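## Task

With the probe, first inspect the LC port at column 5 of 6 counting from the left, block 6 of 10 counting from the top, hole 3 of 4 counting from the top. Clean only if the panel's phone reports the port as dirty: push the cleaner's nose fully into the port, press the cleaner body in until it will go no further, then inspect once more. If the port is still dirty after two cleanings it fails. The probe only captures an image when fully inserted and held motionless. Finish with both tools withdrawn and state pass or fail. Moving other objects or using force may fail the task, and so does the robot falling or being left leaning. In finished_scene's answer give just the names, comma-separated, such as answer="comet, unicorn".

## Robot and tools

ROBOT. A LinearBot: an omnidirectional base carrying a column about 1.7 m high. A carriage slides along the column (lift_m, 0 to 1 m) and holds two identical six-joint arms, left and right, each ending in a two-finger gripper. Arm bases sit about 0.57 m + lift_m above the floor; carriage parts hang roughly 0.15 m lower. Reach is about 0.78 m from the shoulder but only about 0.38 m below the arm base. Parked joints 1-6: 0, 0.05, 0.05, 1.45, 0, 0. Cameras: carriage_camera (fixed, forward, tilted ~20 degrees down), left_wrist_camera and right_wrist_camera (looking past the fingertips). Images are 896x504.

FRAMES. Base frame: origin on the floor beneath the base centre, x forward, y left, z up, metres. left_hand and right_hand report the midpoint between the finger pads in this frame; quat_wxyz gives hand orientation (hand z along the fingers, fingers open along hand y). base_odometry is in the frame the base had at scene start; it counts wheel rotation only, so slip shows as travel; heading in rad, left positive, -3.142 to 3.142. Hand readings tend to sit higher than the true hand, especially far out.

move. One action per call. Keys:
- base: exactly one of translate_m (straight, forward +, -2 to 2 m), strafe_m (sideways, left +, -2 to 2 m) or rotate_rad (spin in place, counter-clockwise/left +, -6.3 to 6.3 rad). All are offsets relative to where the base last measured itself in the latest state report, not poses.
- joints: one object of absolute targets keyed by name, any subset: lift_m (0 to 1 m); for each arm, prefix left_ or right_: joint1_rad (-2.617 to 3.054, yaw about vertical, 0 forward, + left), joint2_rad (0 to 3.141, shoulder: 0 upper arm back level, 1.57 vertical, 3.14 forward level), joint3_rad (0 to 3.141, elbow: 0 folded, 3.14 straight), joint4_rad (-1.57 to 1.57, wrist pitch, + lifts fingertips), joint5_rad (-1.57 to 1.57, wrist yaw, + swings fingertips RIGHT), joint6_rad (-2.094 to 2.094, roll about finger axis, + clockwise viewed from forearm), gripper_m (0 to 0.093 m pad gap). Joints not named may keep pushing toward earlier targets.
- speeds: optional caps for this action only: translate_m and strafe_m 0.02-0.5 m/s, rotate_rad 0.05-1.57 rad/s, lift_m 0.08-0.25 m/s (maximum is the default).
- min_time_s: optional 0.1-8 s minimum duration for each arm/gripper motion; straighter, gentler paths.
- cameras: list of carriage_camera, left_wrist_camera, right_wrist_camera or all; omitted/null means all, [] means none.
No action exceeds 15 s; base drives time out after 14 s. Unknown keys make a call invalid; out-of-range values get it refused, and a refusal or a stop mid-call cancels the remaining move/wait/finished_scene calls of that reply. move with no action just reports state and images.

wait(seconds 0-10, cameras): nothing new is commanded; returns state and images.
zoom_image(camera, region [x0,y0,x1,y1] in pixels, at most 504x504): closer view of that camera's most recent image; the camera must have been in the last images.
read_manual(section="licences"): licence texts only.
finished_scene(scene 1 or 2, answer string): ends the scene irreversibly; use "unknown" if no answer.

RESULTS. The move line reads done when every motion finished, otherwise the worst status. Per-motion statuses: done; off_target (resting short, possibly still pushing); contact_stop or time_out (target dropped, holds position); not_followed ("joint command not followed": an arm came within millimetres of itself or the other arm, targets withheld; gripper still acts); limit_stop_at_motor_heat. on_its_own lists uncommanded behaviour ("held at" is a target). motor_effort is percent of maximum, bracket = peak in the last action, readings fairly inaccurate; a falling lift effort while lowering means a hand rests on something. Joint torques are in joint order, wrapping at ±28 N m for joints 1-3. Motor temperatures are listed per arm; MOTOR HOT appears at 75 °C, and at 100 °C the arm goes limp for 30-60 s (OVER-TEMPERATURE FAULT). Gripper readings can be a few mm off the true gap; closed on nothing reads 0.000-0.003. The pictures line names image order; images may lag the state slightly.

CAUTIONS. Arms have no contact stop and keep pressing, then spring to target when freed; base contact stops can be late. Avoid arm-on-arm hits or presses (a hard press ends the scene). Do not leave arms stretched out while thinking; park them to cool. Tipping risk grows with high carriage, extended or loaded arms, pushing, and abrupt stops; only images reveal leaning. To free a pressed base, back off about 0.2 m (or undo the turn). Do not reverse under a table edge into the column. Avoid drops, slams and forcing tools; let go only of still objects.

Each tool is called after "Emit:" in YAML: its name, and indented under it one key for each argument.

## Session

Emit:
wait:
  seconds: 0.2

Scene clock: 0.20 s.
Joint torques (N m): left_arm=[-0.46 -5.2 9.01 2.21 -0.03 0.06] | right_arm=[0.02 -5.11 6.12 3.02 0.04 -0.08]
Motor temperatures (°C): left_arm=[30 33 42 37 30 30 32] | right_arm=[30 28 52 46 30 30 34]
base_odometry: x=+0.000 y=+0.000 heading=+0.000
base_status: not commanded
joint_positions: lift_m=+0.254 left_joint1_rad=-0.576 left_joint2_rad=+1.220 left_joint3_rad=+0.845 left_joint4_rad=+0.551 left_joint5_rad=+0.197 left_joint6_rad=+0.000 left_gripper_m=+0.01616 right_joint1_rad=+0.412 right_joint2_rad=+1.231 right_joint3_rad=+0.941 right_joint4_rad=+0.179 right_joint5_rad=+0.444 right_joint6_rad=+0.027 right_gripper_m=+0.04623
joint_status: not commanded
motor_effort: lift_m=+38 drive_wheels=+1
left_hand: x=+0.5507 y=+0.0408 z=+1.2027 quat_wxyz=(+0.714, +0.254, +0.591, -0.277) (m; base frame)
right_hand: x=+0.6253 y=-0.1997 z=+1.1571 quat_wxyz=(+0.671, +0.005, +0.742, -0.019) (m; base frame)
wait: 0.20 s; no rest
pictures: carriage_camera, left_wrist_camera, right_wrist_camera
camera_calibration:
left_wrist_camera: T_world_to_cam=[[-0.697554, -0.716411, -0.0131984, 0.422202], [-0.29488, 0.303808, -0.905951, 1.24552], [0.653043, -0.628057, -0.423178, 0.301862], [0, 0, 0, 1]] pos_world=[0.464657, 0.113658, 1.26169]
right_wrist_camera: T_world_to_cam=[[-0.0624088, -0.997645, 0.028441, -0.196044], [-0.712986, 0.0246247, -0.700746, 1.25922], [0.698395, -0.0640108, -0.712844, 0.49915], [0, 0, 0, 1]] pos_world=[0.536964, -0.194639, 1.24378]

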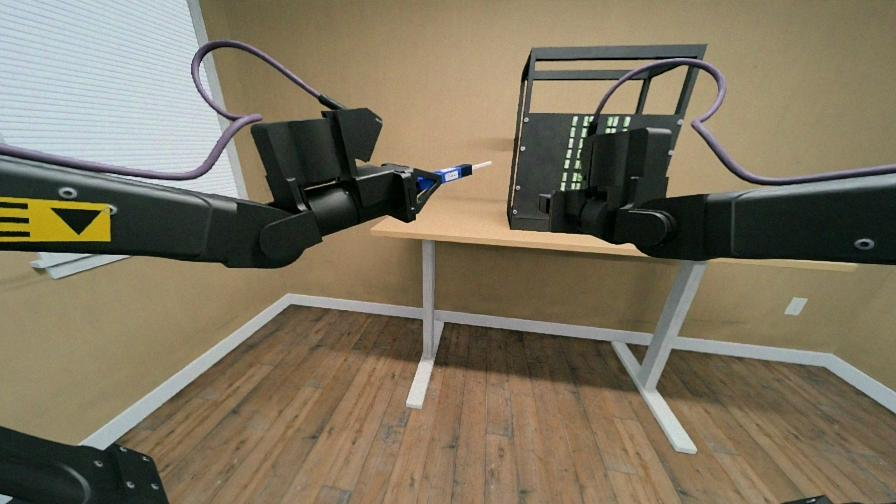

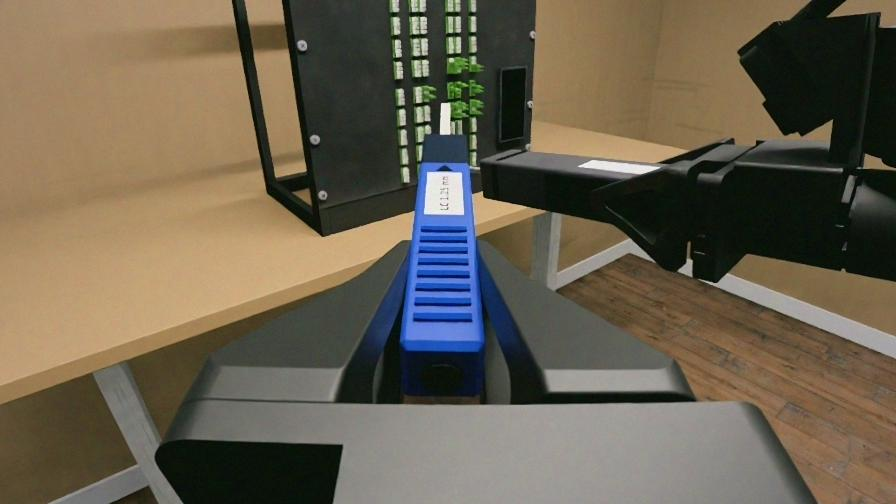

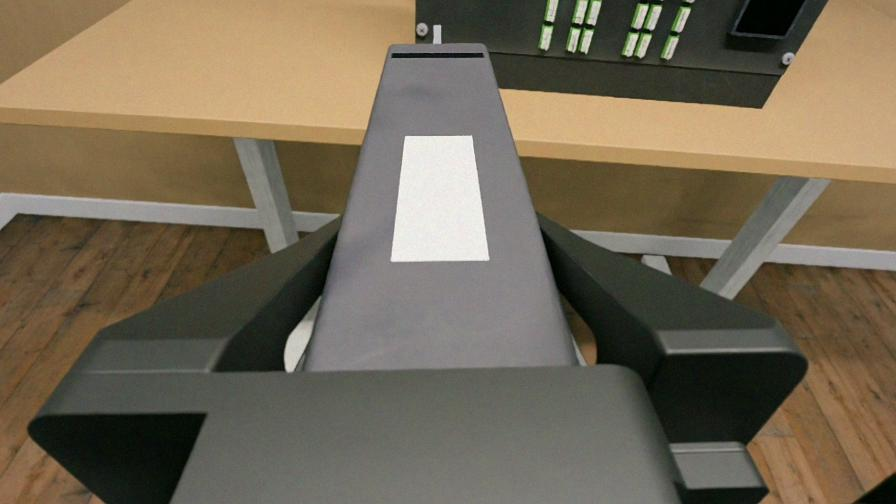

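Emit:
move:
  joints: {"left_joint1_rad":0,"left_joint2_rad":0.7,"left_joint3_rad":0.4,"left_joint4_rad":1.2,"left_joint5_rad":0.022,"left_joint6_rad":0,"right_joint1_rad":0,"right_joint2_rad":0.7,"right_joint3_rad":0.4,"right_joint4_rad":1.2,"right_joint5_rad":-0.015,"right_joint6_rad":0.01}
  min_time_s: 3
  cameras: []

Emit:
wait:
  seconds: 0.5

Emit:
zoom_image:
  camera: "carriage_camera"
  region: [480, 20, 760, 260]

Scene clock: 10.77 s.
Joint torques (N m): left_arm=[0.17 -0.34 6.79 1.36 -0.11 0.06] | right_arm=[-0.55 -1.29 5.2 2.06 -0.15 -0.2]
Motor temperatures (°C): left_arm=[30 34 43 39 30 30 32] | right_arm=[30 29 54 50 30 30 35]
move: off_target
base_odometry: x=+0.000 y=+0.000 heading=+0.000
base_status: not commanded
joint_positions: lift_m=+0.254 left_joint1_rad=-0.007 left_joint2_rad=+0.708 left_joint3_rad=+0.412 left_joint4_rad=+1.183 left_joint5_rad=+0.030 left_joint6_rad=+0.000 left_gripper_m=+0.01616 right_joint1_rad=+0.006 right_joint2_rad=+0.716 right_joint3_rad=+0.402 right_joint4_rad=+1.147 right_joint5_rad=-0.005 right_joint6_rad=+0.019 right_gripper_m=+0.04623
joint_status: right_joint4_rad off_target (ended at +1.147, target +1.200); the others done
motor_effort: lift_m=+38(39) drive_wheels=+1(1)
left_hand: x=+0.4452 y=+0.2900 z=+1.2940 quat_wxyz=(+0.942, +0.015, +0.335, -0.008) (m; base frame)
right_hand: x=+0.4563 y=-0.2943 z=+1.2826 quat_wxyz=(+0.933, +0.000, +0.361, +0.013) (m; base frame)
pictures: none
No camera images: "cameras" was empty.

Scene clock: 11.27 s.
Joint torques (N m): left_arm=[0.18 -0.31 6.8 1.37 -0.1 0.05] | right_arm=[-0.61 -1.46 5.2 1.97 -0.13 -0.18]
Motor temperatures (°C): left_arm=[30 34 43 39 30 30 32] | right_arm=[30 29 54 50 30 30 35]
base_odometry: x=+0.000 y=+0.000 heading=+0.000
base_status: not commanded
joint_positions: lift_m=+0.254 left_joint1_rad=-0.007 left_joint2_rad=+0.708 left_joint3_rad=+0.412 left_joint4_rad=+1.184 left_joint5_rad=+0.029 left_joint6_rad=+0.000 left_gripper_m=+0.01616 right_joint1_rad=+0.006 right_joint2_rad=+0.716 right_joint3_rad=+0.402 right_joint4_rad=+1.148 right_joint5_rad=-0.005 right_joint6_rad=+0.019 right_gripper_m=+0.04623
joint_status: right_joint4_rad off_target (ended at +1.147, target +1.200); the others done
motor_effort: lift_m=+38(39) drive_wheels=+1(1)
left_hand: x=+0.4451 y=+0.2901 z=+1.2942 quat_wxyz=(+0.942, +0.015, +0.335, -0.008) (m; base frame)
right_hand: x=+0.4561 y=-0.2942 z=+1.2827 quat_wxyz=(+0.933, +0.000, +0.360, +0.013) (m; base frame)
wait: 0.50 s; at rest by 0.27 s
pictures: carriage_camera, left_wrist_camera, right_wrist_camera
camera_calibration:
left_wrist_camera: T_world_to_cam=[[-0.0405141, -0.999146, -0.00805988, 0.31124], [0.273222, -0.00331902, -0.961945, 1.13022], [0.961097, -0.0411744, 0.273124, -0.642401], [0, 0, 0, 1]] pos_world=[0.321218, 0.288275, 1.26517]
right_wrist_camera: T_world_to_cam=[[0.000720721, -0.999607, -0.0280359, -0.261378], [0.138183, 0.0278665, -0.990015, 1.2126], [0.990406, -0.00316058, 0.138149, -0.506174], [0, 0, 0, 1]] pos_world=[0.333944, -0.296666, 1.26309]

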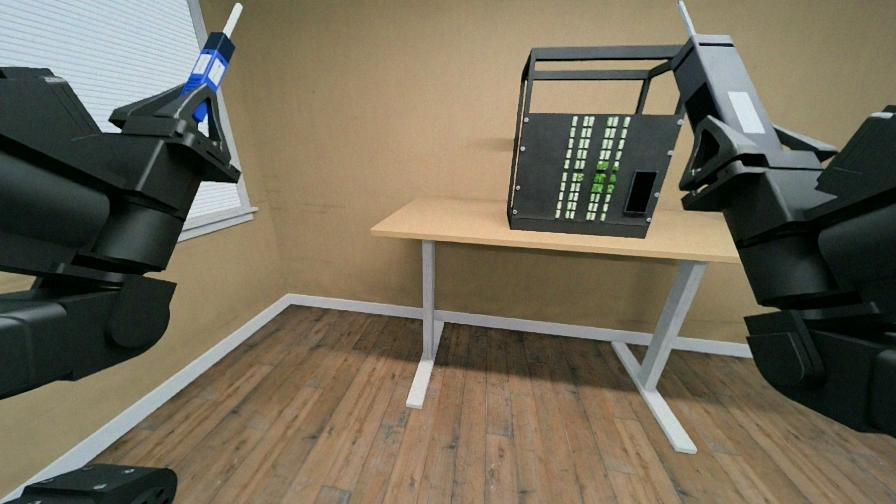

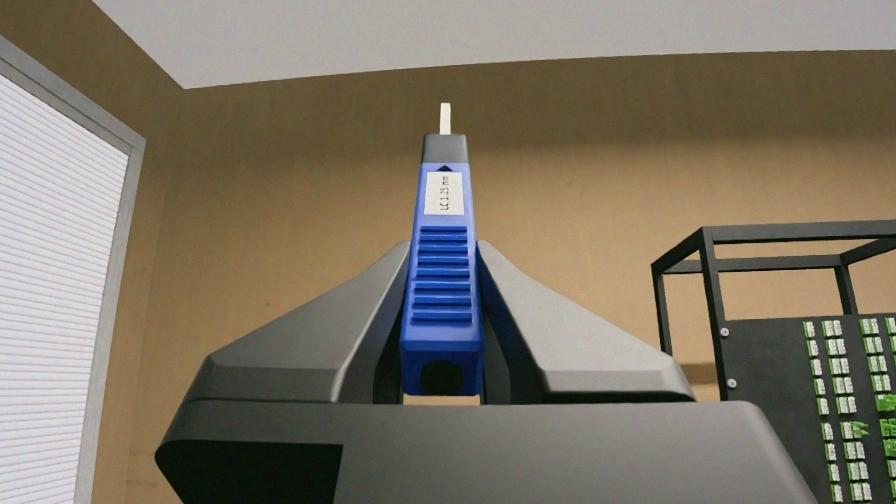

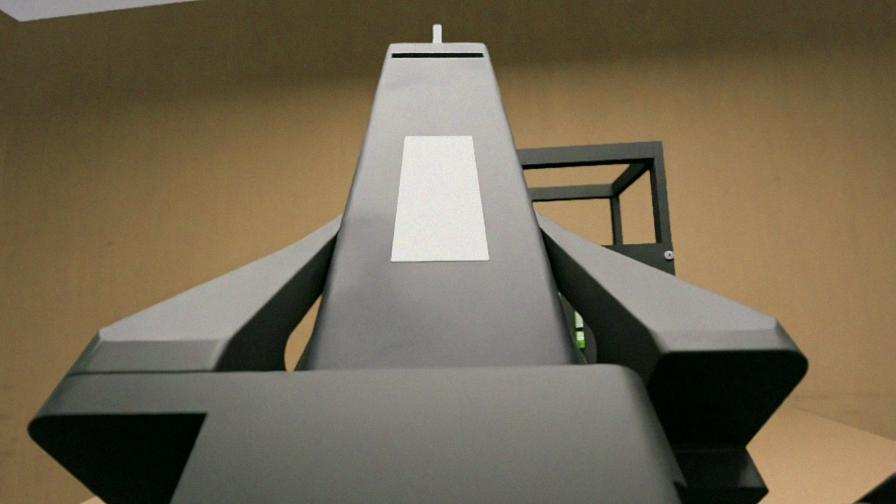

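Scaled by 1.800 from the camera's 896x504 image, which has a finer 1280x720 frame.

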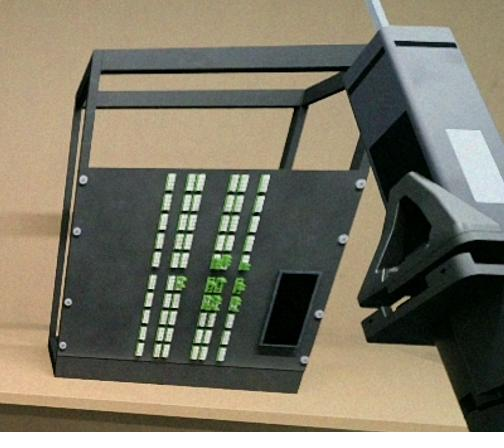

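Emit:
move:
  base: {"rotate_rad":-0.155}
  speeds: {"rotate_rad":0.3}
  joints: {"lift_m":0.3,"right_joint2_rad":1.0,"right_joint3_rad":0.525,"right_joint4_rad":0.655}
  min_time_s: 2
  cameras: []

Emit:
wait:
  seconds: 0.7

Scene clock: 35.30 s.
Joint torques (N m): left_arm=[0.21 -0.13 7.53 1.25 -0.09 0.05] | right_arm=[-0.53 -2.76 9.26 3.11 -0.08 -0.16]
Motor temperatures (°C): left_arm=[30 34 45 39 30 30 33] | right_arm=[30 28 57 50 30 30 35]
move: off_target
base_odometry: x=+0.000 y=+0.000 heading=-0.155
base_status: done
joint_positions: lift_m=+0.300 left_joint1_rad=-0.007 left_joint2_rad=+0.706 left_joint3_rad=+0.404 left_joint4_rad=+1.194 left_joint5_rad=+0.027 left_joint6_rad=+0.000 left_gripper_m=+0.01616 right_joint1_rad=+0.005 right_joint2_rad=+0.998 right_joint3_rad=+0.480 right_joint4_rad=+0.599 right_joint5_rad=-0.010 right_joint6_rad=+0.018 right_gripper_m=+0.04623
joint_status: right_joint4_rad off_target (ended at +0.599, target +0.655); the others done
motor_effort: lift_m=+38(48) drive_wheels=+5(12)
left_hand: x=+0.4437 y=+0.2905 z=+1.3386 quat_wxyz=(+0.943, +0.014, +0.333, -0.008) (m; base frame)
right_hand: x=+0.5831 y=-0.2931 z=+1.1642 quat_wxyz=(+0.735, +0.001, +0.678, +0.012) (m; base frame)
pictures: none
No camera images: "cameras" was empty.

Scene clock: 36.00 s.
Joint torques (N m): left_arm=[0.16 -0.14 7.56 1.24 -0.08 0.05] | right_arm=[-0.39 -2.71 9.47 3.11 -0.07 -0.14]
Motor temperatures (°C): left_arm=[30 34 45 39 30 30 33] | right_arm=[30 28 57 50 30 30 35]
base_odometry: x=+0.000 y=+0.000 heading=-0.155
base_status: done
joint_positions: lift_m=+0.300 left_joint1_rad=-0.007 left_joint2_rad=+0.706 left_joint3_rad=+0.404 left_joint4_rad=+1.194 left_joint5_rad=+0.027 left_joint6_rad=+0.000 left_gripper_m=+0.01616 right_joint1_rad=+0.005 right_joint2_rad=+0.998 right_joint3_rad=+0.480 right_joint4_rad=+0.598 right_joint5_rad=-0.010 right_joint6_rad=+0.018 right_gripper_m=+0.04623
joint_status: right_joint4_rad off_target (ended at +0.599, target +0.655); the others done
motor_effort: lift_m=+40(48) drive_wheels=+5(12)
left_hand: x=+0.4437 y=+0.2905 z=+1.3386 quat_wxyz=(+0.943, +0.014, +0.333, -0.008) (m; base frame)
right_hand: x=+0.5831 y=-0.2931 z=+1.1639 quat_wxyz=(+0.735, +0.001, +0.678, +0.012) (m; base frame)
wait: 0.70 s; at rest by 0.27 s
pictures: carriage_camera, left_wrist_camera, right_wrist_camera
camera_calibration:
carriage_camera: T_world_to_cam=[[0.0462105, -0.998783, 0.0172131, -0.0305327], [-0.373918, -0.0332736, -0.926865, 1.24739], [0.92631, 0.0363946, -0.375001, 0.375391], [0, 0, 0, 1]] pos_world=[0.120105, -0.0026525, 1.29746]
left_wrist_camera: T_world_to_cam=[[-0.0391337, -0.999213, -0.00641632, 0.309164], [0.27796, -0.00471791, -0.960581, 1.16978], [0.959795, -0.0393745, 0.277926, -0.659606], [0, 0, 0, 1]] pos_world=[0.320034, 0.288468, 1.30897]
right_wrist_camera: T_world_to_cam=[[-0.0135309, -0.999796, -0.0149904, -0.270607], [-0.576986, 0.020051, -0.816508, 1.29023], [0.816642, -0.00239883, -0.577139, 0.31855], [0, 0, 0, 1]] pos_world=[0.480642, -0.295658, 1.23328]

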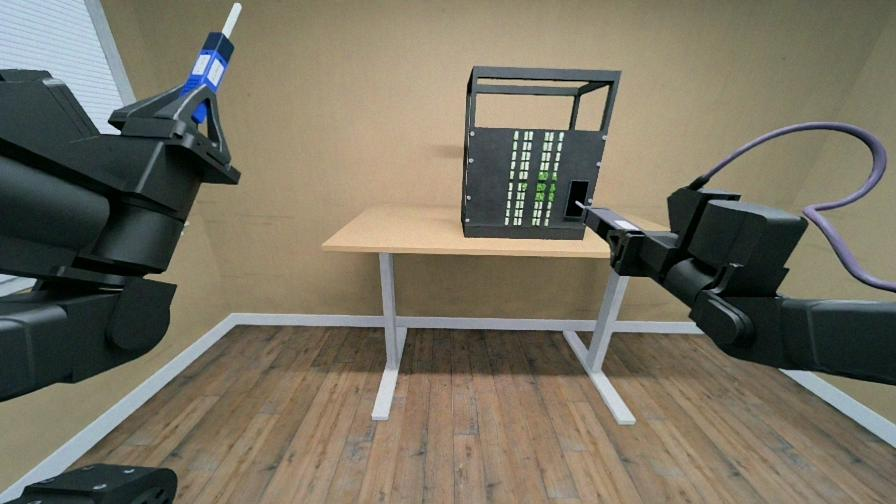

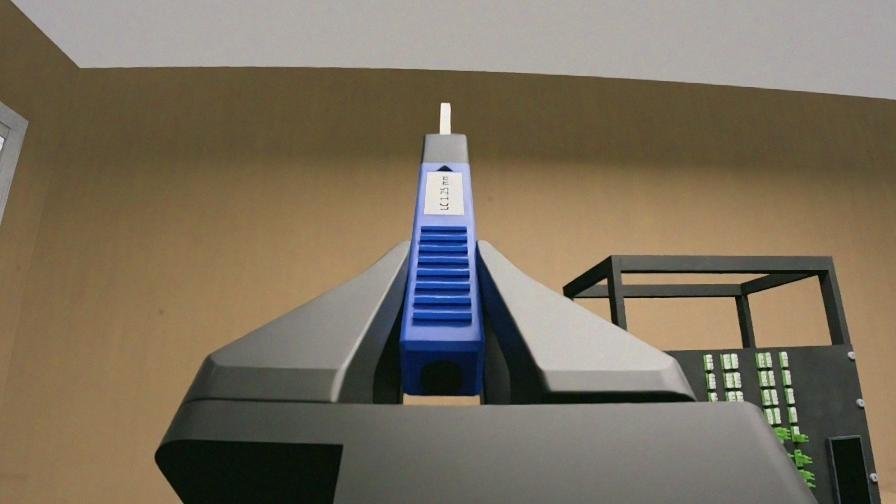

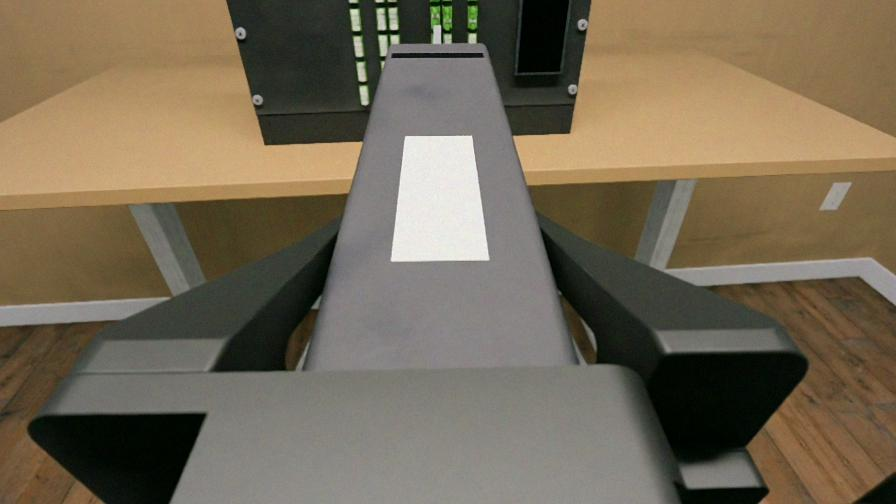

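Emit:
move:
  base: {"rotate_rad":0.012}
  speeds: {"rotate_rad":0.2}
  cameras: []

Emit:
move:
  base: {"translate_m":0.14}
  speeds: {"translate_m":0.15}
  cameras: []

Emit:
wait:
  seconds: 0.7
  cameras: ["right_wrist_camera","carriage_camera"]

Emit:
zoom_image:
  camera: "right_wrist_camera"
  region: [387, 0, 507, 60]

Scene clock: 46.77 s.
Joint torques (N m): left_arm=[0.12 -0.14 7.53 1.24 -0.07 0.05] | right_arm=[-0.36 -2.86 9.35 3.08 -0.01 -0.17]
Motor temperatures (°C): left_arm=[30 33 46 39 30 30 33] | right_arm=[30 29 62 55 30 30 36]
move: done
base_odometry: x=+0.000 y=+0.000 heading=-0.143
base_status: done
joint_positions: lift_m=+0.300 left_joint1_rad=-0.006 left_joint2_rad=+0.706 left_joint3_rad=+0.404 left_joint4_rad=+1.195 left_joint5_rad=+0.026 left_joint6_rad=+0.000 left_gripper_m=+0.01616 right_joint1_rad=+0.004 right_joint2_rad=+0.998 right_joint3_rad=+0.480 right_joint4_rad=+0.596 right_joint5_rad=-0.013 right_joint6_rad=+0.018 right_gripper_m=+0.04623
joint_status: not commanded
motor_effort: lift_m=+39(41) drive_wheels=-4(7)
left_hand: x=+0.4436 y=+0.2908 z=+1.3387 quat_wxyz=(+0.943, +0.013, +0.333, -0.007) (m; base frame)
right_hand: x=+0.5832 y=-0.2930 z=+1.1635 quat_wxyz=(+0.734, +0.000, +0.679, +0.013) (m; base frame)
pictures: none
No camera images: "cameras" was empty.

Scene clock: 48.60 s.
Joint torques (N m): left_arm=[0.12 -0.09 7.51 1.22 -0.08 0.05] | right_arm=[-0.35 -2.66 9.36 3.16 -0.06 -0.15]
Motor temperatures (°C): left_arm=[30 33 46 39 30 30 33] | right_arm=[30 29 62 55 30 30 36]
move: done
base_odometry: x=+0.139 y=-0.020 heading=-0.142
base_status: done
joint_positions: lift_m=+0.300 left_joint1_rad=-0.006 left_joint2_rad=+0.706 left_joint3_rad=+0.404 left_joint4_rad=+1.197 left_joint5_rad=+0.026 left_joint6_rad=+0.000 left_gripper_m=+0.01616 right_joint1_rad=+0.004 right_joint2_rad=+0.998 right_joint3_rad=+0.480 right_joint4_rad=+0.593 right_joint5_rad=-0.013 right_joint6_rad=+0.018 right_gripper_m=+0.04623
joint_status: not commanded
motor_effort: lift_m=+39(41) drive_wheels=-5(15)
left_hand: x=+0.4433 y=+0.2908 z=+1.3390 quat_wxyz=(+0.943, +0.013, +0.332, -0.007) (m; base frame)
right_hand: x=+0.5832 y=-0.2930 z=+1.1628 quat_wxyz=(+0.733, +0.000, +0.680, +0.013) (m; base frame)
pictures: none
No camera images: "cameras" was empty.

Scene clock: 49.30 s.
Joint torques (N m): left_arm=[0.13 -0.1 7.54 1.22 -0.08 0.05] | right_arm=[-0.39 -2.73 9.43 3.17 -0.05 -0.17]
Motor temperatures (°C): left_arm=[30 33 46 39 30 30 33] | right_arm=[30 29 63 56 30 30 36]
base_odometry: x=+0.139 y=-0.020 heading=-0.142
base_status: done
joint_positions: lift_m=+0.300 left_joint1_rad=-0.006 left_joint2_rad=+0.706 left_joint3_rad=+0.404 left_joint4_rad=+1.197 left_joint5_rad=+0.026 left_joint6_rad=+0.000 left_gripper_m=+0.01616 right_joint1_rad=+0.004 right_joint2_rad=+0.998 right_joint3_rad=+0.480 right_joint4_rad=+0.593 right_joint5_rad=-0.013 right_joint6_rad=+0.018 right_gripper_m=+0.04623
joint_status: not commanded
motor_effort: lift_m=+38(41) drive_wheels=-4(15)
left_hand: x=+0.4433 y=+0.2908 z=+1.3390 quat_wxyz=(+0.943, +0.013, +0.332, -0.007) (m; base frame)
right_hand: x=+0.5832 y=-0.2930 z=+1.1628 quat_wxyz=(+0.733, +0.000, +0.680, +0.013) (m; base frame)
wait: 0.70 s; at rest by 0.27 s
pictures: carriage_camera, right_wrist_camera
camera_calibration:
carriage_camera: T_world_to_cam=[[0.0462105, -0.998783, 0.0172131, -0.0305327], [-0.373918, -0.0332736, -0.926865, 1.24739], [0.92631, 0.0363946, -0.375001, 0.375391], [0, 0, 0, 1]] pos_world=[0.120105, -0.0026525, 1.29746]
right_wrist_camera: T_world_to_cam=[[-0.0117088, -0.999824, -0.0146516, -0.272011], [-0.580702, 0.0187276, -0.813901, 1.28816], [0.814032, -0.00102161, -0.580819, 0.324071], [0, 0, 0, 1]] pos_world=[0.481047, -0.295757, 1.23267]

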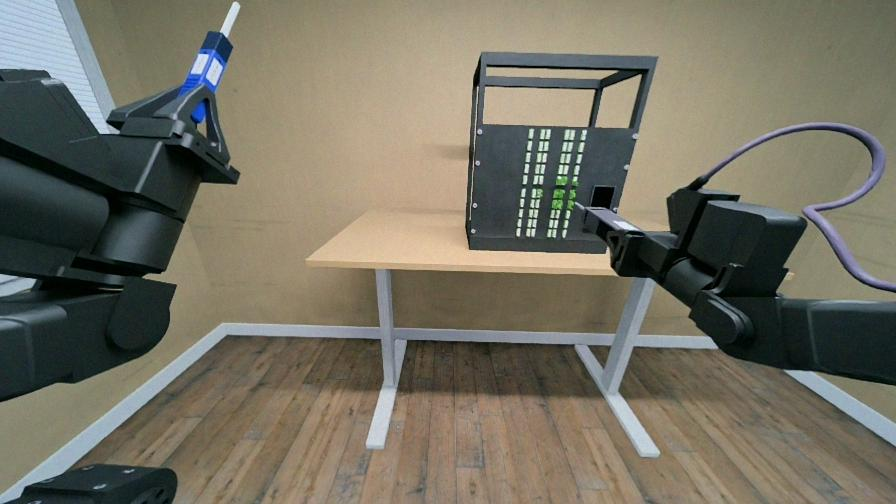

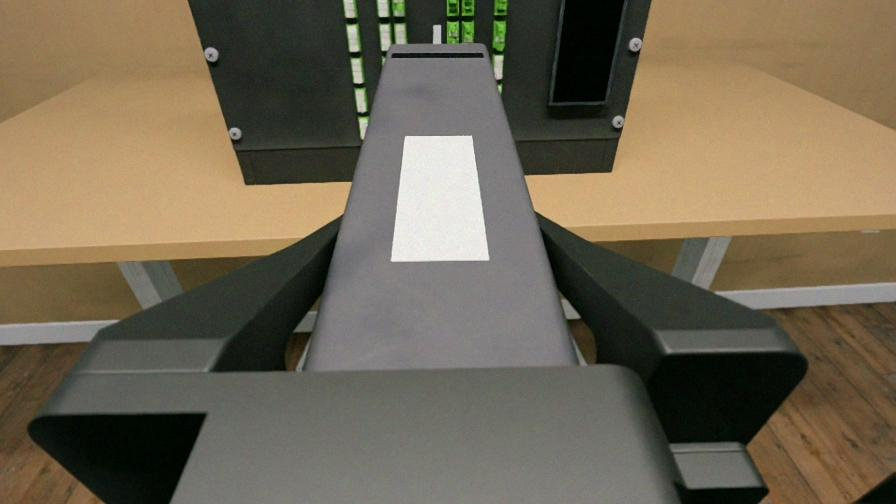

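Scaled by 4.200 from the camera's 896x504 image, which has a finer 1280x720 frame.

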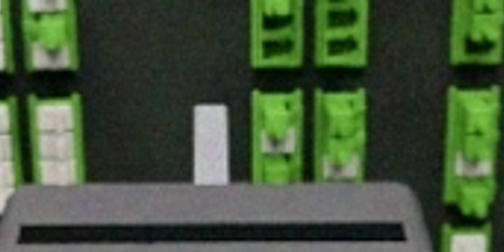

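Emit:
zoom_image:
  camera: "right_wrist_camera"
  region: [190, 40, 310, 200]

Emit:
zoom_image:
  camera: "right_wrist_camera"
  region: [550, 30, 670, 190]

Scaled by 3.150 from the camera's 896x504 image, which has a finer 1280x720 frame.

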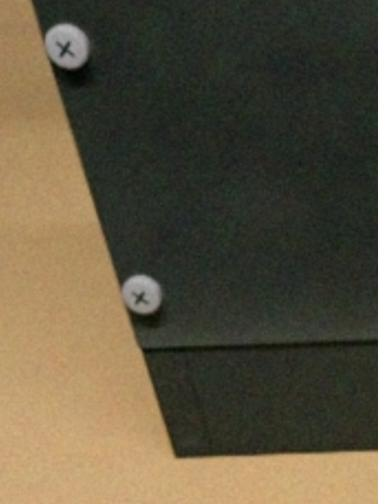

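Scaled by 3.150 from the camera's 896x504 image, which has a finer 1280x720 frame.

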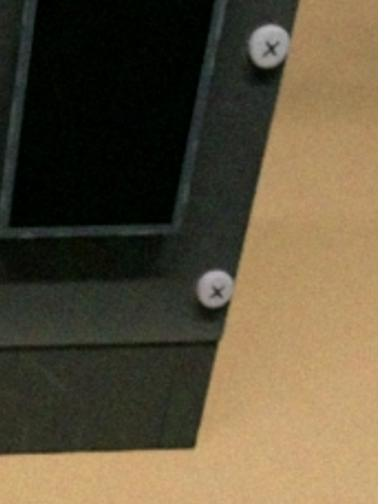

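Emit:
move:
  base: {"rotate_rad":0.052}
  speeds: {"rotate_rad":0.2}
  cameras: []

Emit:
move:
  base: {"strafe_m":-0.075}
  speeds: {"strafe_m":0.1}
  cameras: []

Emit:
wait:
  seconds: 0.7
  cameras: ["right_wrist_camera"]

Emit:
zoom_image:
  camera: "right_wrist_camera"
  region: [387, 0, 507, 60]

Emit:
zoom_image:
  camera: "right_wrist_camera"
  region: [130, 40, 250, 200]

Emit:
zoom_image:
  camera: "right_wrist_camera"
  region: [550, 30, 670, 190]

Scene clock: 73.67 s.
Joint torques (N m): left_arm=[0.09 -0.08 7.54 1.22 -0.07 0.06] | right_arm=[-0.28 -2.8 9.35 3.19 0 -0.17]
Motor temperatures (°C): left_arm=[30 33 48 39 30 30 33] | right_arm=[30 29 69 62 30 30 36]
move: done
base_odometry: x=+0.139 y=-0.020 heading=-0.091
base_status: done
joint_positions: lift_m=+0.300 left_joint1_rad=-0.006 left_joint2_rad=+0.706 left_joint3_rad=+0.404 left_joint4_rad=+1.197 left_joint5_rad=+0.026 left_joint6_rad=+0.000 left_gripper_m=+0.01616 right_joint1_rad=+0.003 right_joint2_rad=+0.998 right_joint3_rad=+0.480 right_joint4_rad=+0.593 right_joint5_rad=-0.017 right_joint6_rad=+0.017 right_gripper_m=+0.04623
joint_status: not commanded
motor_effort: lift_m=+39(40) drive_wheels=-4(12)
left_hand: x=+0.4433 y=+0.2910 z=+1.3390 quat_wxyz=(+0.943, +0.013, +0.332, -0.007) (m; base frame)
right_hand: x=+0.5832 y=-0.2926 z=+1.1628 quat_wxyz=(+0.733, -0.001, +0.680, +0.013) (m; base frame)
pictures: none
No camera images: "cameras" was empty.

Scene clock: 75.10 s.
Joint torques (N m): left_arm=[0.03 -0.14 7.57 1.24 -0.08 0.05] | right_arm=[-0.32 -2.67 9.37 3.17 -0.02 -0.18]
Motor temperatures (°C): left_arm=[30 33 48 39 30 30 33] | right_arm=[30 29 69 62 30 30 36]
move: done
base_odometry: x=+0.132 y=-0.095 heading=-0.091
base_status: done
joint_positions: lift_m=+0.300 left_joint1_rad=-0.006 left_joint2_rad=+0.706 left_joint3_rad=+0.404 left_joint4_rad=+1.197 left_joint5_rad=+0.026 left_joint6_rad=+0.000 left_gripper_m=+0.01616 right_joint1_rad=+0.003 right_joint2_rad=+0.998 right_joint3_rad=+0.481 right_joint4_rad=+0.593 right_joint5_rad=-0.015 right_joint6_rad=+0.017 right_gripper_m=+0.04623
joint_status: not commanded
motor_effort: lift_m=+39(40) drive_wheels=-1(14)
left_hand: x=+0.4433 y=+0.2910 z=+1.3390 quat_wxyz=(+0.943, +0.013, +0.332, -0.007) (m; base frame)
right_hand: x=+0.5832 y=-0.2931 z=+1.1631 quat_wxyz=(+0.733, -0.001, +0.680, +0.013) (m; base frame)
pictures: none
No camera images: "cameras" was empty.

Scene clock: 75.80 s.
Joint torques (N m): left_arm=[0.08 -0.17 7.56 1.22 -0.06 0.05] | right_arm=[-0.25 -2.69 9.39 3.15 -0.04 -0.14]
Motor temperatures (°C): left_arm=[30 33 48 39 30 30 33] | right_arm=[30 29 69 62 30 30 36]
base_odometry: x=+0.132 y=-0.095 heading=-0.091
base_status: done
joint_positions: lift_m=+0.300 left_joint1_rad=-0.006 left_joint2_rad=+0.706 left_joint3_rad=+0.404 left_joint4_rad=+1.197 left_joint5_rad=+0.026 left_joint6_rad=+0.000 left_gripper_m=+0.01616 right_joint1_rad=+0.003 right_joint2_rad=+0.998 right_joint3_rad=+0.481 right_joint4_rad=+0.593 right_joint5_rad=-0.015 right_joint6_rad=+0.017 right_gripper_m=+0.04623
joint_status: not commanded
motor_effort: lift_m=+39(40) drive_wheels=-1(14)
left_hand: x=+0.4433 y=+0.2910 z=+1.3390 quat_wxyz=(+0.943, +0.013, +0.332, -0.007) (m; base frame)
right_hand: x=+0.5832 y=-0.2931 z=+1.1631 quat_wxyz=(+0.733, -0.001, +0.680, +0.013) (m; base frame)
wait: 0.70 s; at rest by 0.27 s
pictures: right_wrist_camera
camera_calibration:
right_wrist_camera: T_world_to_cam=[[-0.0109984, -0.999839, -0.0141712, -0.273045], [-0.580076, 0.0179233, -0.814365, 1.28844], [0.814488, -0.000736322, -0.58018, 0.323324], [0, 0, 0, 1]] pos_world=[0.481046, -0.295856, 1.23298]

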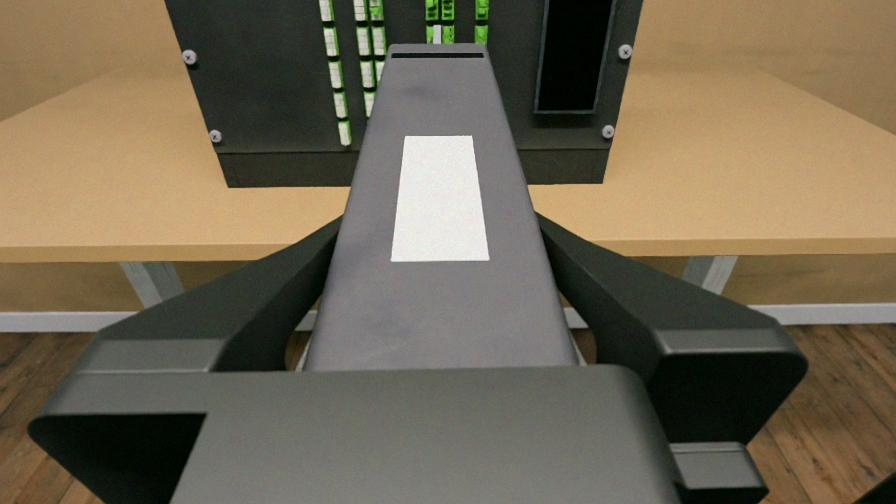

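Scaled by 4.200 from the camera's 896x504 image, which has a finer 1280x720 frame.

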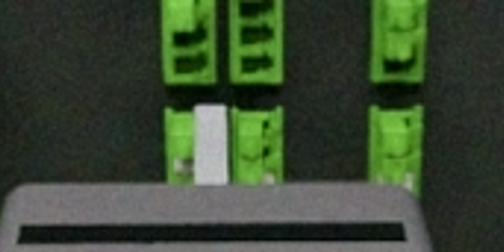

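Scaled by 3.150 from the camera's 896x504 image, which has a finer 1280x720 frame.

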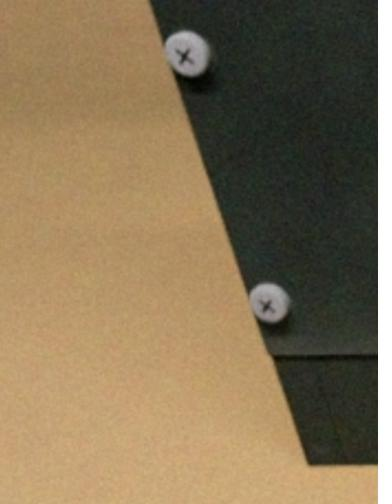

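Scaled by 3.150 from the camera's 896x504 image, which has a finer 1280x720 frame.

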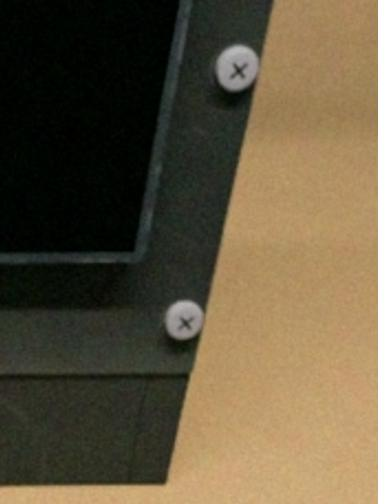

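Emit:
move:
  base: {"strafe_m":-0.016}
  speeds: {"strafe_m":0.08}
  cameras: []

Emit:
move:
  base: {"translate_m":0.055}
  speeds: {"translate_m":0.08}
  cameras: []

Emit:
wait:
  seconds: 0.7
  cameras: ["right_wrist_camera"]

Emit:
zoom_image:
  camera: "right_wrist_camera"
  region: [407, 0, 467, 48]

Emit:
zoom_image:
  camera: "right_wrist_camera"
  region: [70, 80, 190, 260]

Emit:
zoom_image:
  camera: "right_wrist_camera"
  region: [590, 60, 710, 240]

Scene clock: 88.80 s.
Joint torques (N m): left_arm=[0.06 -0.1 7.57 1.23 -0.07 0.06] | right_arm=[-0.16 -2.69 9.57 3.19 -0.06 -0.16]
Motor temperatures (°C): left_arm=[30 33 48 38 30 30 33] | right_arm=[30 29 70 64 30 30 36]
move: done
base_odometry: x=+0.131 y=-0.110 heading=-0.091
base_status: done
joint_positions: lift_m=+0.300 left_joint1_rad=-0.006 left_joint2_rad=+0.706 left_joint3_rad=+0.404 left_joint4_rad=+1.197 left_joint5_rad=+0.025 left_joint6_rad=+0.000 left_gripper_m=+0.01616 right_joint1_rad=+0.001 right_joint2_rad=+0.998 right_joint3_rad=+0.481 right_joint4_rad=+0.593 right_joint5_rad=-0.015 right_joint6_rad=+0.017 right_gripper_m=+0.04623
joint_status: not commanded
motor_effort: lift_m=+39(40) drive_wheels=+2(12)
left_hand: x=+0.4433 y=+0.2911 z=+1.3390 quat_wxyz=(+0.943, +0.013, +0.332, -0.007) (m; base frame)
right_hand: x=+0.5833 y=-0.2936 z=+1.1631 quat_wxyz=(+0.733, +0.000, +0.680, +0.012) (m; base frame)
pictures: none
No camera images: "cameras" was empty.

Scene clock: 90.10 s.
Joint torques (N m): left_arm=[0.05 -0.16 7.49 1.21 -0.07 0.05] | right_arm=[-0.03 -2.67 9.25 3.17 -0.06 -0.12]
Motor temperatures (°C): left_arm=[30 33 48 38 30 30 33] | right_arm=[30 29 70 64 30 30 36]
move: done
base_odometry: x=+0.186 y=-0.116 heading=-0.091
base_status: done
joint_positions: lift_m=+0.300 left_joint1_rad=-0.006 left_joint2_rad=+0.706 left_joint3_rad=+0.404 left_joint4_rad=+1.197 left_joint5_rad=+0.025 left_joint6_rad=+0.000 left_gripper_m=+0.01616 right_joint1_rad=+0.001 right_joint2_rad=+0.998 right_joint3_rad=+0.481 right_joint4_rad=+0.592 right_joint5_rad=-0.015 right_joint6_rad=+0.017 right_gripper_m=+0.04623
joint_status: not commanded
motor_effort: lift_m=+40(40) drive_wheels=-3(11)
left_hand: x=+0.4432 y=+0.2911 z=+1.3390 quat_wxyz=(+0.943, +0.013, +0.332, -0.007) (m; base frame)
right_hand: x=+0.5833 y=-0.2936 z=+1.1629 quat_wxyz=(+0.733, +0.000, +0.680, +0.012) (m; base frame)
pictures: none
No camera images: "cameras" was empty.

Scene clock: 90.80 s.
Joint torques (N m): left_arm=[0.06 -0.12 7.56 1.2 -0.07 0.06] | right_arm=[-0.1 -2.76 9.36 3.2 -0.03 -0.17]
Motor temperatures (°C): left_arm=[30 33 48 38 30 30 33] | right_arm=[30 29 70 64 30 30 36]
base_odometry: x=+0.186 y=-0.116 heading=-0.091
base_status: done
joint_positions: lift_m=+0.300 left_joint1_rad=-0.006 left_joint2_rad=+0.706 left_joint3_rad=+0.404 left_joint4_rad=+1.198 left_joint5_rad=+0.025 left_joint6_rad=+0.000 left_gripper_m=+0.01616 right_joint1_rad=+0.001 right_joint2_rad=+0.998 right_joint3_rad=+0.481 right_joint4_rad=+0.592 right_joint5_rad=-0.015 right_joint6_rad=+0.017 right_gripper_m=+0.04623
joint_status: not commanded
motor_effort: lift_m=+40(40) drive_wheels=-3(11)
left_hand: x=+0.4431 y=+0.2911 z=+1.3391 quat_wxyz=(+0.943, +0.013, +0.331, -0.007) (m; base frame)
right_hand: x=+0.5833 y=-0.2936 z=+1.1629 quat_wxyz=(+0.733, +0.000, +0.680, +0.012) (m; base frame)
wait: 0.70 s; at rest by 0.27 s
pictures: right_wrist_camera
camera_calibration:
right_wrist_camera: T_world_to_cam=[[-0.0125133, -0.999821, -0.014218, -0.272555], [-0.581048, 0.0188427, -0.813651, 1.2882], [0.813773, -0.00192014, -0.581179, 0.324349], [0, 0, 0, 1]] pos_world=[0.481148, -0.296156, 1.23277]

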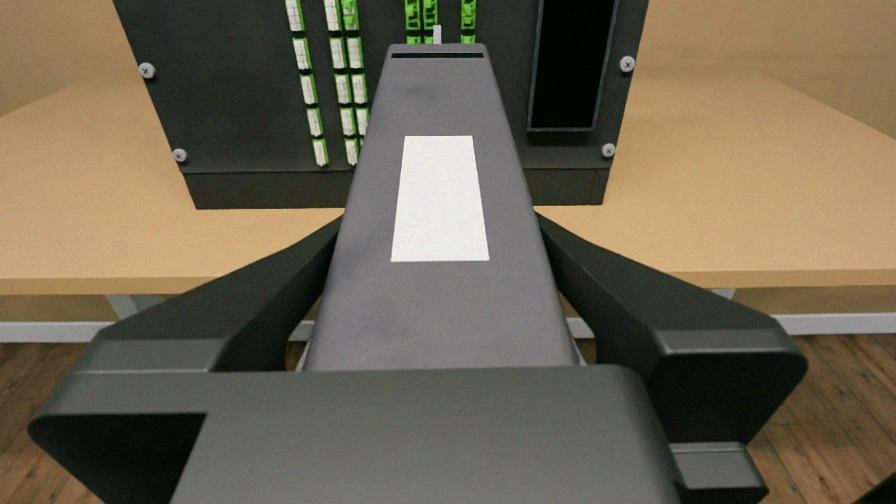

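Scaled by 8.400 from the camera's 896x504 image, which has a finer 1280x720 frame.

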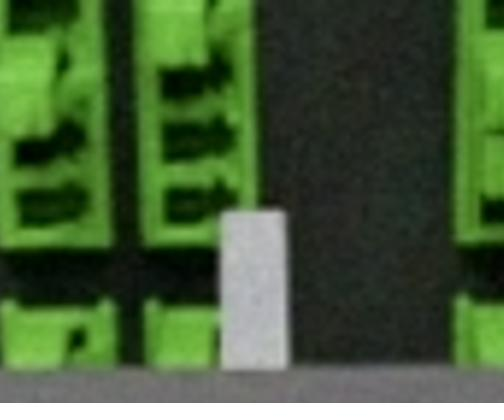

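Scaled by 2.800 from the camera's 896x504 image, which has a finer 1280x720 frame.

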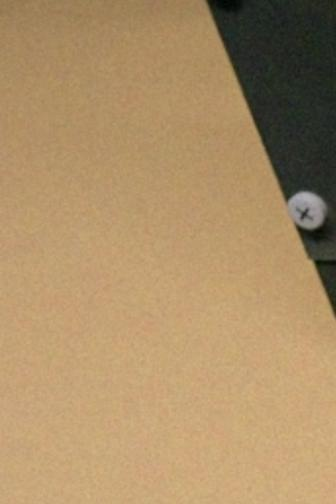

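Scaled by 2.800 from the camera's 896x504 image, which has a finer 1280x720 frame.

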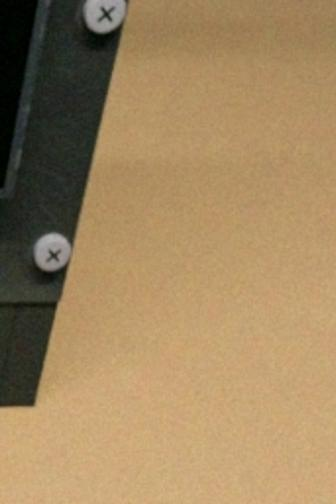

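Emit:
move:
  base: {"strafe_m":0.005}
  speeds: {"strafe_m":0.05}
  joints: {"right_joint6_rad":0.0}
  cameras: []

Emit:
move:
  base: {"translate_m":0.025}
  speeds: {"translate_m":0.06}
  cameras: []

Emit:
wait:
  seconds: 0.7
  cameras: ["right_wrist_camera"]

Emit:
zoom_image:
  camera: "right_wrist_camera"
  region: [407, 0, 467, 48]

Scene clock: 112.00 s.
Joint torques (N m): left_arm=[0.01 -0.12 7.57 1.21 -0.06 0.06] | right_arm=[-0.24 -2.56 9.26 3.17 -0.01 -0.2]
Motor temperatures (°C): left_arm=[30 33 48 38 30 30 34] | right_arm=[30 29 71 67 30 30 36]
move: done
base_odometry: x=+0.186 y=-0.111 heading=-0.091
base_status: done
joint_positions: lift_m=+0.300 left_joint1_rad=-0.005 left_joint2_rad=+0.706 left_joint3_rad=+0.404 left_joint4_rad=+1.198 left_joint5_rad=+0.024 left_joint6_rad=+0.000 left_gripper_m=+0.01616 right_joint1_rad=+0.001 right_joint2_rad=+0.998 right_joint3_rad=+0.481 right_joint4_rad=+0.592 right_joint5_rad=-0.016 right_joint6_rad=+0.009 right_gripper_m=+0.04623
joint_status: all done
motor_effort: lift_m=+39(40) drive_wheels=+4(9)
left_hand: x=+0.4431 y=+0.2914 z=+1.3392 quat_wxyz=(+0.943, +0.012, +0.331, -0.006) (m; base frame)
right_hand: x=+0.5833 y=-0.2934 z=+1.1629 quat_wxyz=(+0.733, -0.003, +0.680, +0.009) (m; base frame)
pictures: none
No camera images: "cameras" was empty.

Scene clock: 112.97 s.
Joint torques (N m): left_arm=[0.08 -0.18 7.51 1.21 -0.05 0.06] | right_arm=[-0.24 -2.69 9.28 3.18 -0.03 -0.18]
Motor temperatures (°C): left_arm=[30 33 48 38 30 30 34] | right_arm=[30 29 71 67 30 30 36]
move: done
base_odometry: x=+0.211 y=-0.113 heading=-0.091
base_status: done
joint_positions: lift_m=+0.300 left_joint1_rad=-0.005 left_joint2_rad=+0.706 left_joint3_rad=+0.404 left_joint4_rad=+1.197 left_joint5_rad=+0.024 left_joint6_rad=+0.000 left_gripper_m=+0.01616 right_joint1_rad=+0.001 right_joint2_rad=+0.998 right_joint3_rad=+0.481 right_joint4_rad=+0.591 right_joint5_rad=-0.016 right_joint6_rad=+0.009 right_gripper_m=+0.04623
joint_status: not commanded
motor_effort: lift_m=+39(40) drive_wheels=-2(16)
left_hand: x=+0.4431 y=+0.2914 z=+1.3391 quat_wxyz=(+0.943, +0.012, +0.331, -0.006) (m; base frame)
right_hand: x=+0.5833 y=-0.2934 z=+1.1626 quat_wxyz=(+0.733, -0.003, +0.681, +0.009) (m; base frame)
pictures: none
No camera images: "cameras" was empty.

Scene clock: 113.67 s.
Joint torques (N m): left_arm=[0.05 -0.2 7.51 1.21 -0.06 0.05] | right_arm=[-0.08 -2.67 9.39 3.2 -0.02 -0.15]
Motor temperatures (°C): left_arm=[30 33 48 38 30 30 34] | right_arm=[30 29 71 67 30 30 36]
base_odometry: x=+0.211 y=-0.113 heading=-0.091
base_status: done
joint_positions: lift_m=+0.300 left_joint1_rad=-0.005 left_joint2_rad=+0.706 left_joint3_rad=+0.404 left_joint4_rad=+1.197 left_joint5_rad=+0.024 left_joint6_rad=+0.000 left_gripper_m=+0.01616 right_joint1_rad=+0.001 right_joint2_rad=+0.998 right_joint3_rad=+0.481 right_joint4_rad=+0.591 right_joint5_rad=-0.016 right_joint6_rad=+0.009 right_gripper_m=+0.04623
joint_status: not commanded
motor_effort: lift_m=+39(40) drive_wheels=-2(16)
left_hand: x=+0.4431 y=+0.2914 z=+1.3391 quat_wxyz=(+0.943, +0.012, +0.331, -0.006) (m; base frame)
right_hand: x=+0.5833 y=-0.2934 z=+1.1626 quat_wxyz=(+0.733, -0.003, +0.681, +0.009) (m; base frame)
wait: 0.70 s; at rest by 0.27 s
pictures: right_wrist_camera
camera_calibration:
right_wrist_camera: T_world_to_cam=[[-0.0124186, -0.999908, -0.00541651, -0.282766], [-0.581792, 0.0116311, -0.813254, 1.2859], [0.813243, -0.00694815, -0.581883, 0.323846], [0, 0, 0, 1]] pos_world=[0.481249, -0.295446, 1.23267]

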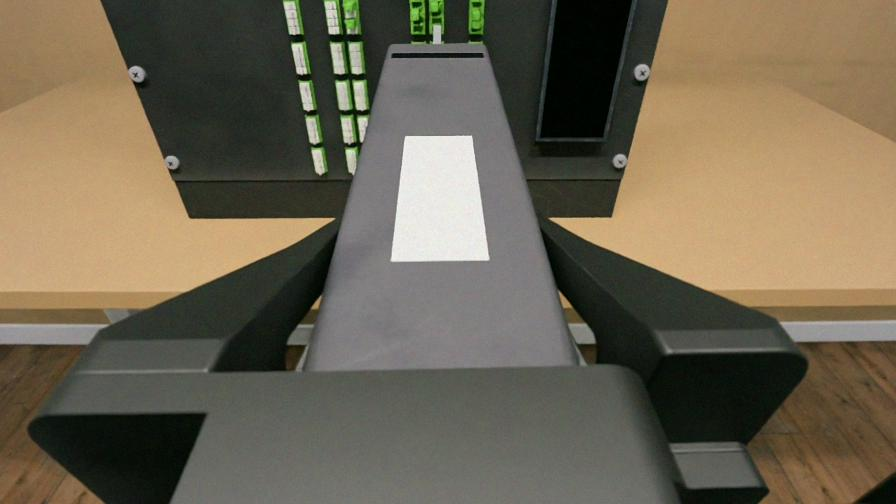

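Scaled by 8.400 from the camera's 896x504 image, which has a finer 1280x720 frame.

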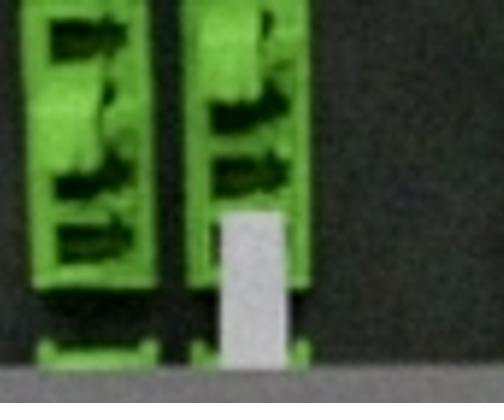

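Emit:
move:
  joints: {"right_joint4_rad":0.59,"lift_m":0.318}
  cameras: []

Emit:
wait:
  seconds: 0.7
  cameras: ["right_wrist_camera"]

Emit:
zoom_image:
  camera: "right_wrist_camera"
  region: [407, 0, 467, 48]

Emit:
zoom_image:
  camera: "right_wrist_camera"
  region: [370, 110, 510, 280]

Scene clock: 161.80 s.
Joint torques (N m): left_arm=[0.02 -0.14 7.49 1.19 -0.06 0.05] | right_arm=[-0.18 -2.92 8.64 3.17 -0.01 -0.16]
Motor temperatures (°C): left_arm=[30 33 49 38 30 30 34] | right_arm=[30 29 74 70 30 30 36]
move: off_target
base_odometry: x=+0.211 y=-0.113 heading=-0.091
base_status: not commanded
joint_positions: lift_m=+0.318 left_joint1_rad=-0.005 left_joint2_rad=+0.706 left_joint3_rad=+0.404 left_joint4_rad=+1.199 left_joint5_rad=+0.024 left_joint6_rad=+0.000 left_gripper_m=+0.01616 right_joint1_rad=+0.001 right_joint2_rad=+1.001 right_joint3_rad=+0.491 right_joint4_rad=+0.533 right_joint5_rad=-0.016 right_joint6_rad=+0.008 right_gripper_m=+0.04623
joint_status: right_joint4_rad off_target (ended at +0.533, target +0.590); the others done
motor_effort: lift_m=+40(48) drive_wheels=-2(2)
left_hand: x=+0.4428 y=+0.2914 z=+1.3574 quat_wxyz=(+0.944, +0.012, +0.330, -0.006) (m; base frame)
right_hand: x=+0.5849 y=-0.2934 z=+1.1702 quat_wxyz=(+0.715, -0.003, +0.699, +0.009) (m; base frame)
pictures: none
No camera images: "cameras" was empty.

Scene clock: 162.50 s.
Joint torques (N m): left_arm=[0.05 -0.16 7.51 1.18 -0.06 0.06] | right_arm=[-0.1 -2.85 8.68 3.13 -0.03 -0.15]
Motor temperatures (°C): left_arm=[30 33 49 38 30 30 34] | right_arm=[30 29 74 70 30 30 36]
base_odometry: x=+0.211 y=-0.113 heading=-0.091
base_status: not commanded
joint_positions: lift_m=+0.318 left_joint1_rad=-0.005 left_joint2_rad=+0.706 left_joint3_rad=+0.404 left_joint4_rad=+1.199 left_joint5_rad=+0.024 left_joint6_rad=+0.000 left_gripper_m=+0.01616 right_joint1_rad=+0.001 right_joint2_rad=+1.001 right_joint3_rad=+0.491 right_joint4_rad=+0.532 right_joint5_rad=-0.016 right_joint6_rad=+0.008 right_gripper_m=+0.04623
joint_status: right_joint4_rad off_target (ended at +0.533, target +0.590); the others done
motor_effort: lift_m=+39(48) drive_wheels=-2(2)
left_hand: x=+0.4428 y=+0.2914 z=+1.3574 quat_wxyz=(+0.944, +0.012, +0.330, -0.006) (m; base frame)
right_hand: x=+0.5849 y=-0.2934 z=+1.1700 quat_wxyz=(+0.715, -0.003, +0.699, +0.009) (m; base frame)
wait: 0.70 s; at rest by 0.27 s
pictures: right_wrist_camera
camera_calibration:
right_wrist_camera: T_world_to_cam=[[-0.0126751, -0.999911, -0.00427064, -0.283934], [-0.622861, 0.0112366, -0.782252, 1.28045], [0.78223, -0.00725511, -0.622948, 0.393022], [0, 0, 0, 1]] pos_world=[0.486509, -0.295445, 1.24525]

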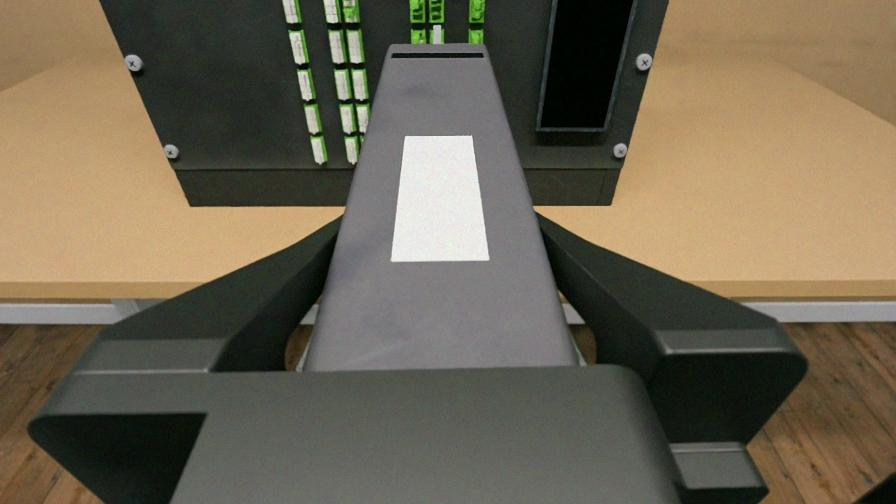

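Scaled by 8.400 from the camera's 896x504 image, which has a finer 1280x720 frame.

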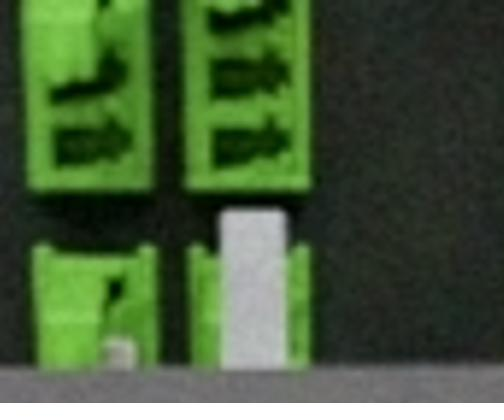

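Scaled by 2.965 from the camera's 896x504 image, which has a finer 1280x720 frame.

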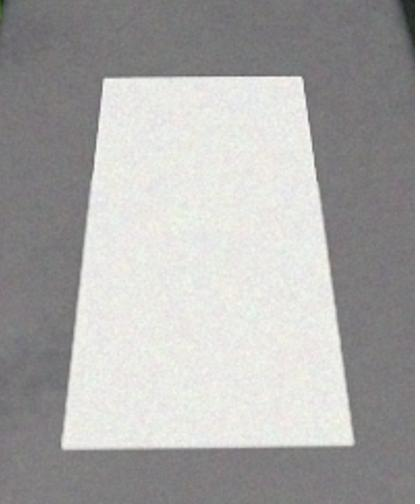

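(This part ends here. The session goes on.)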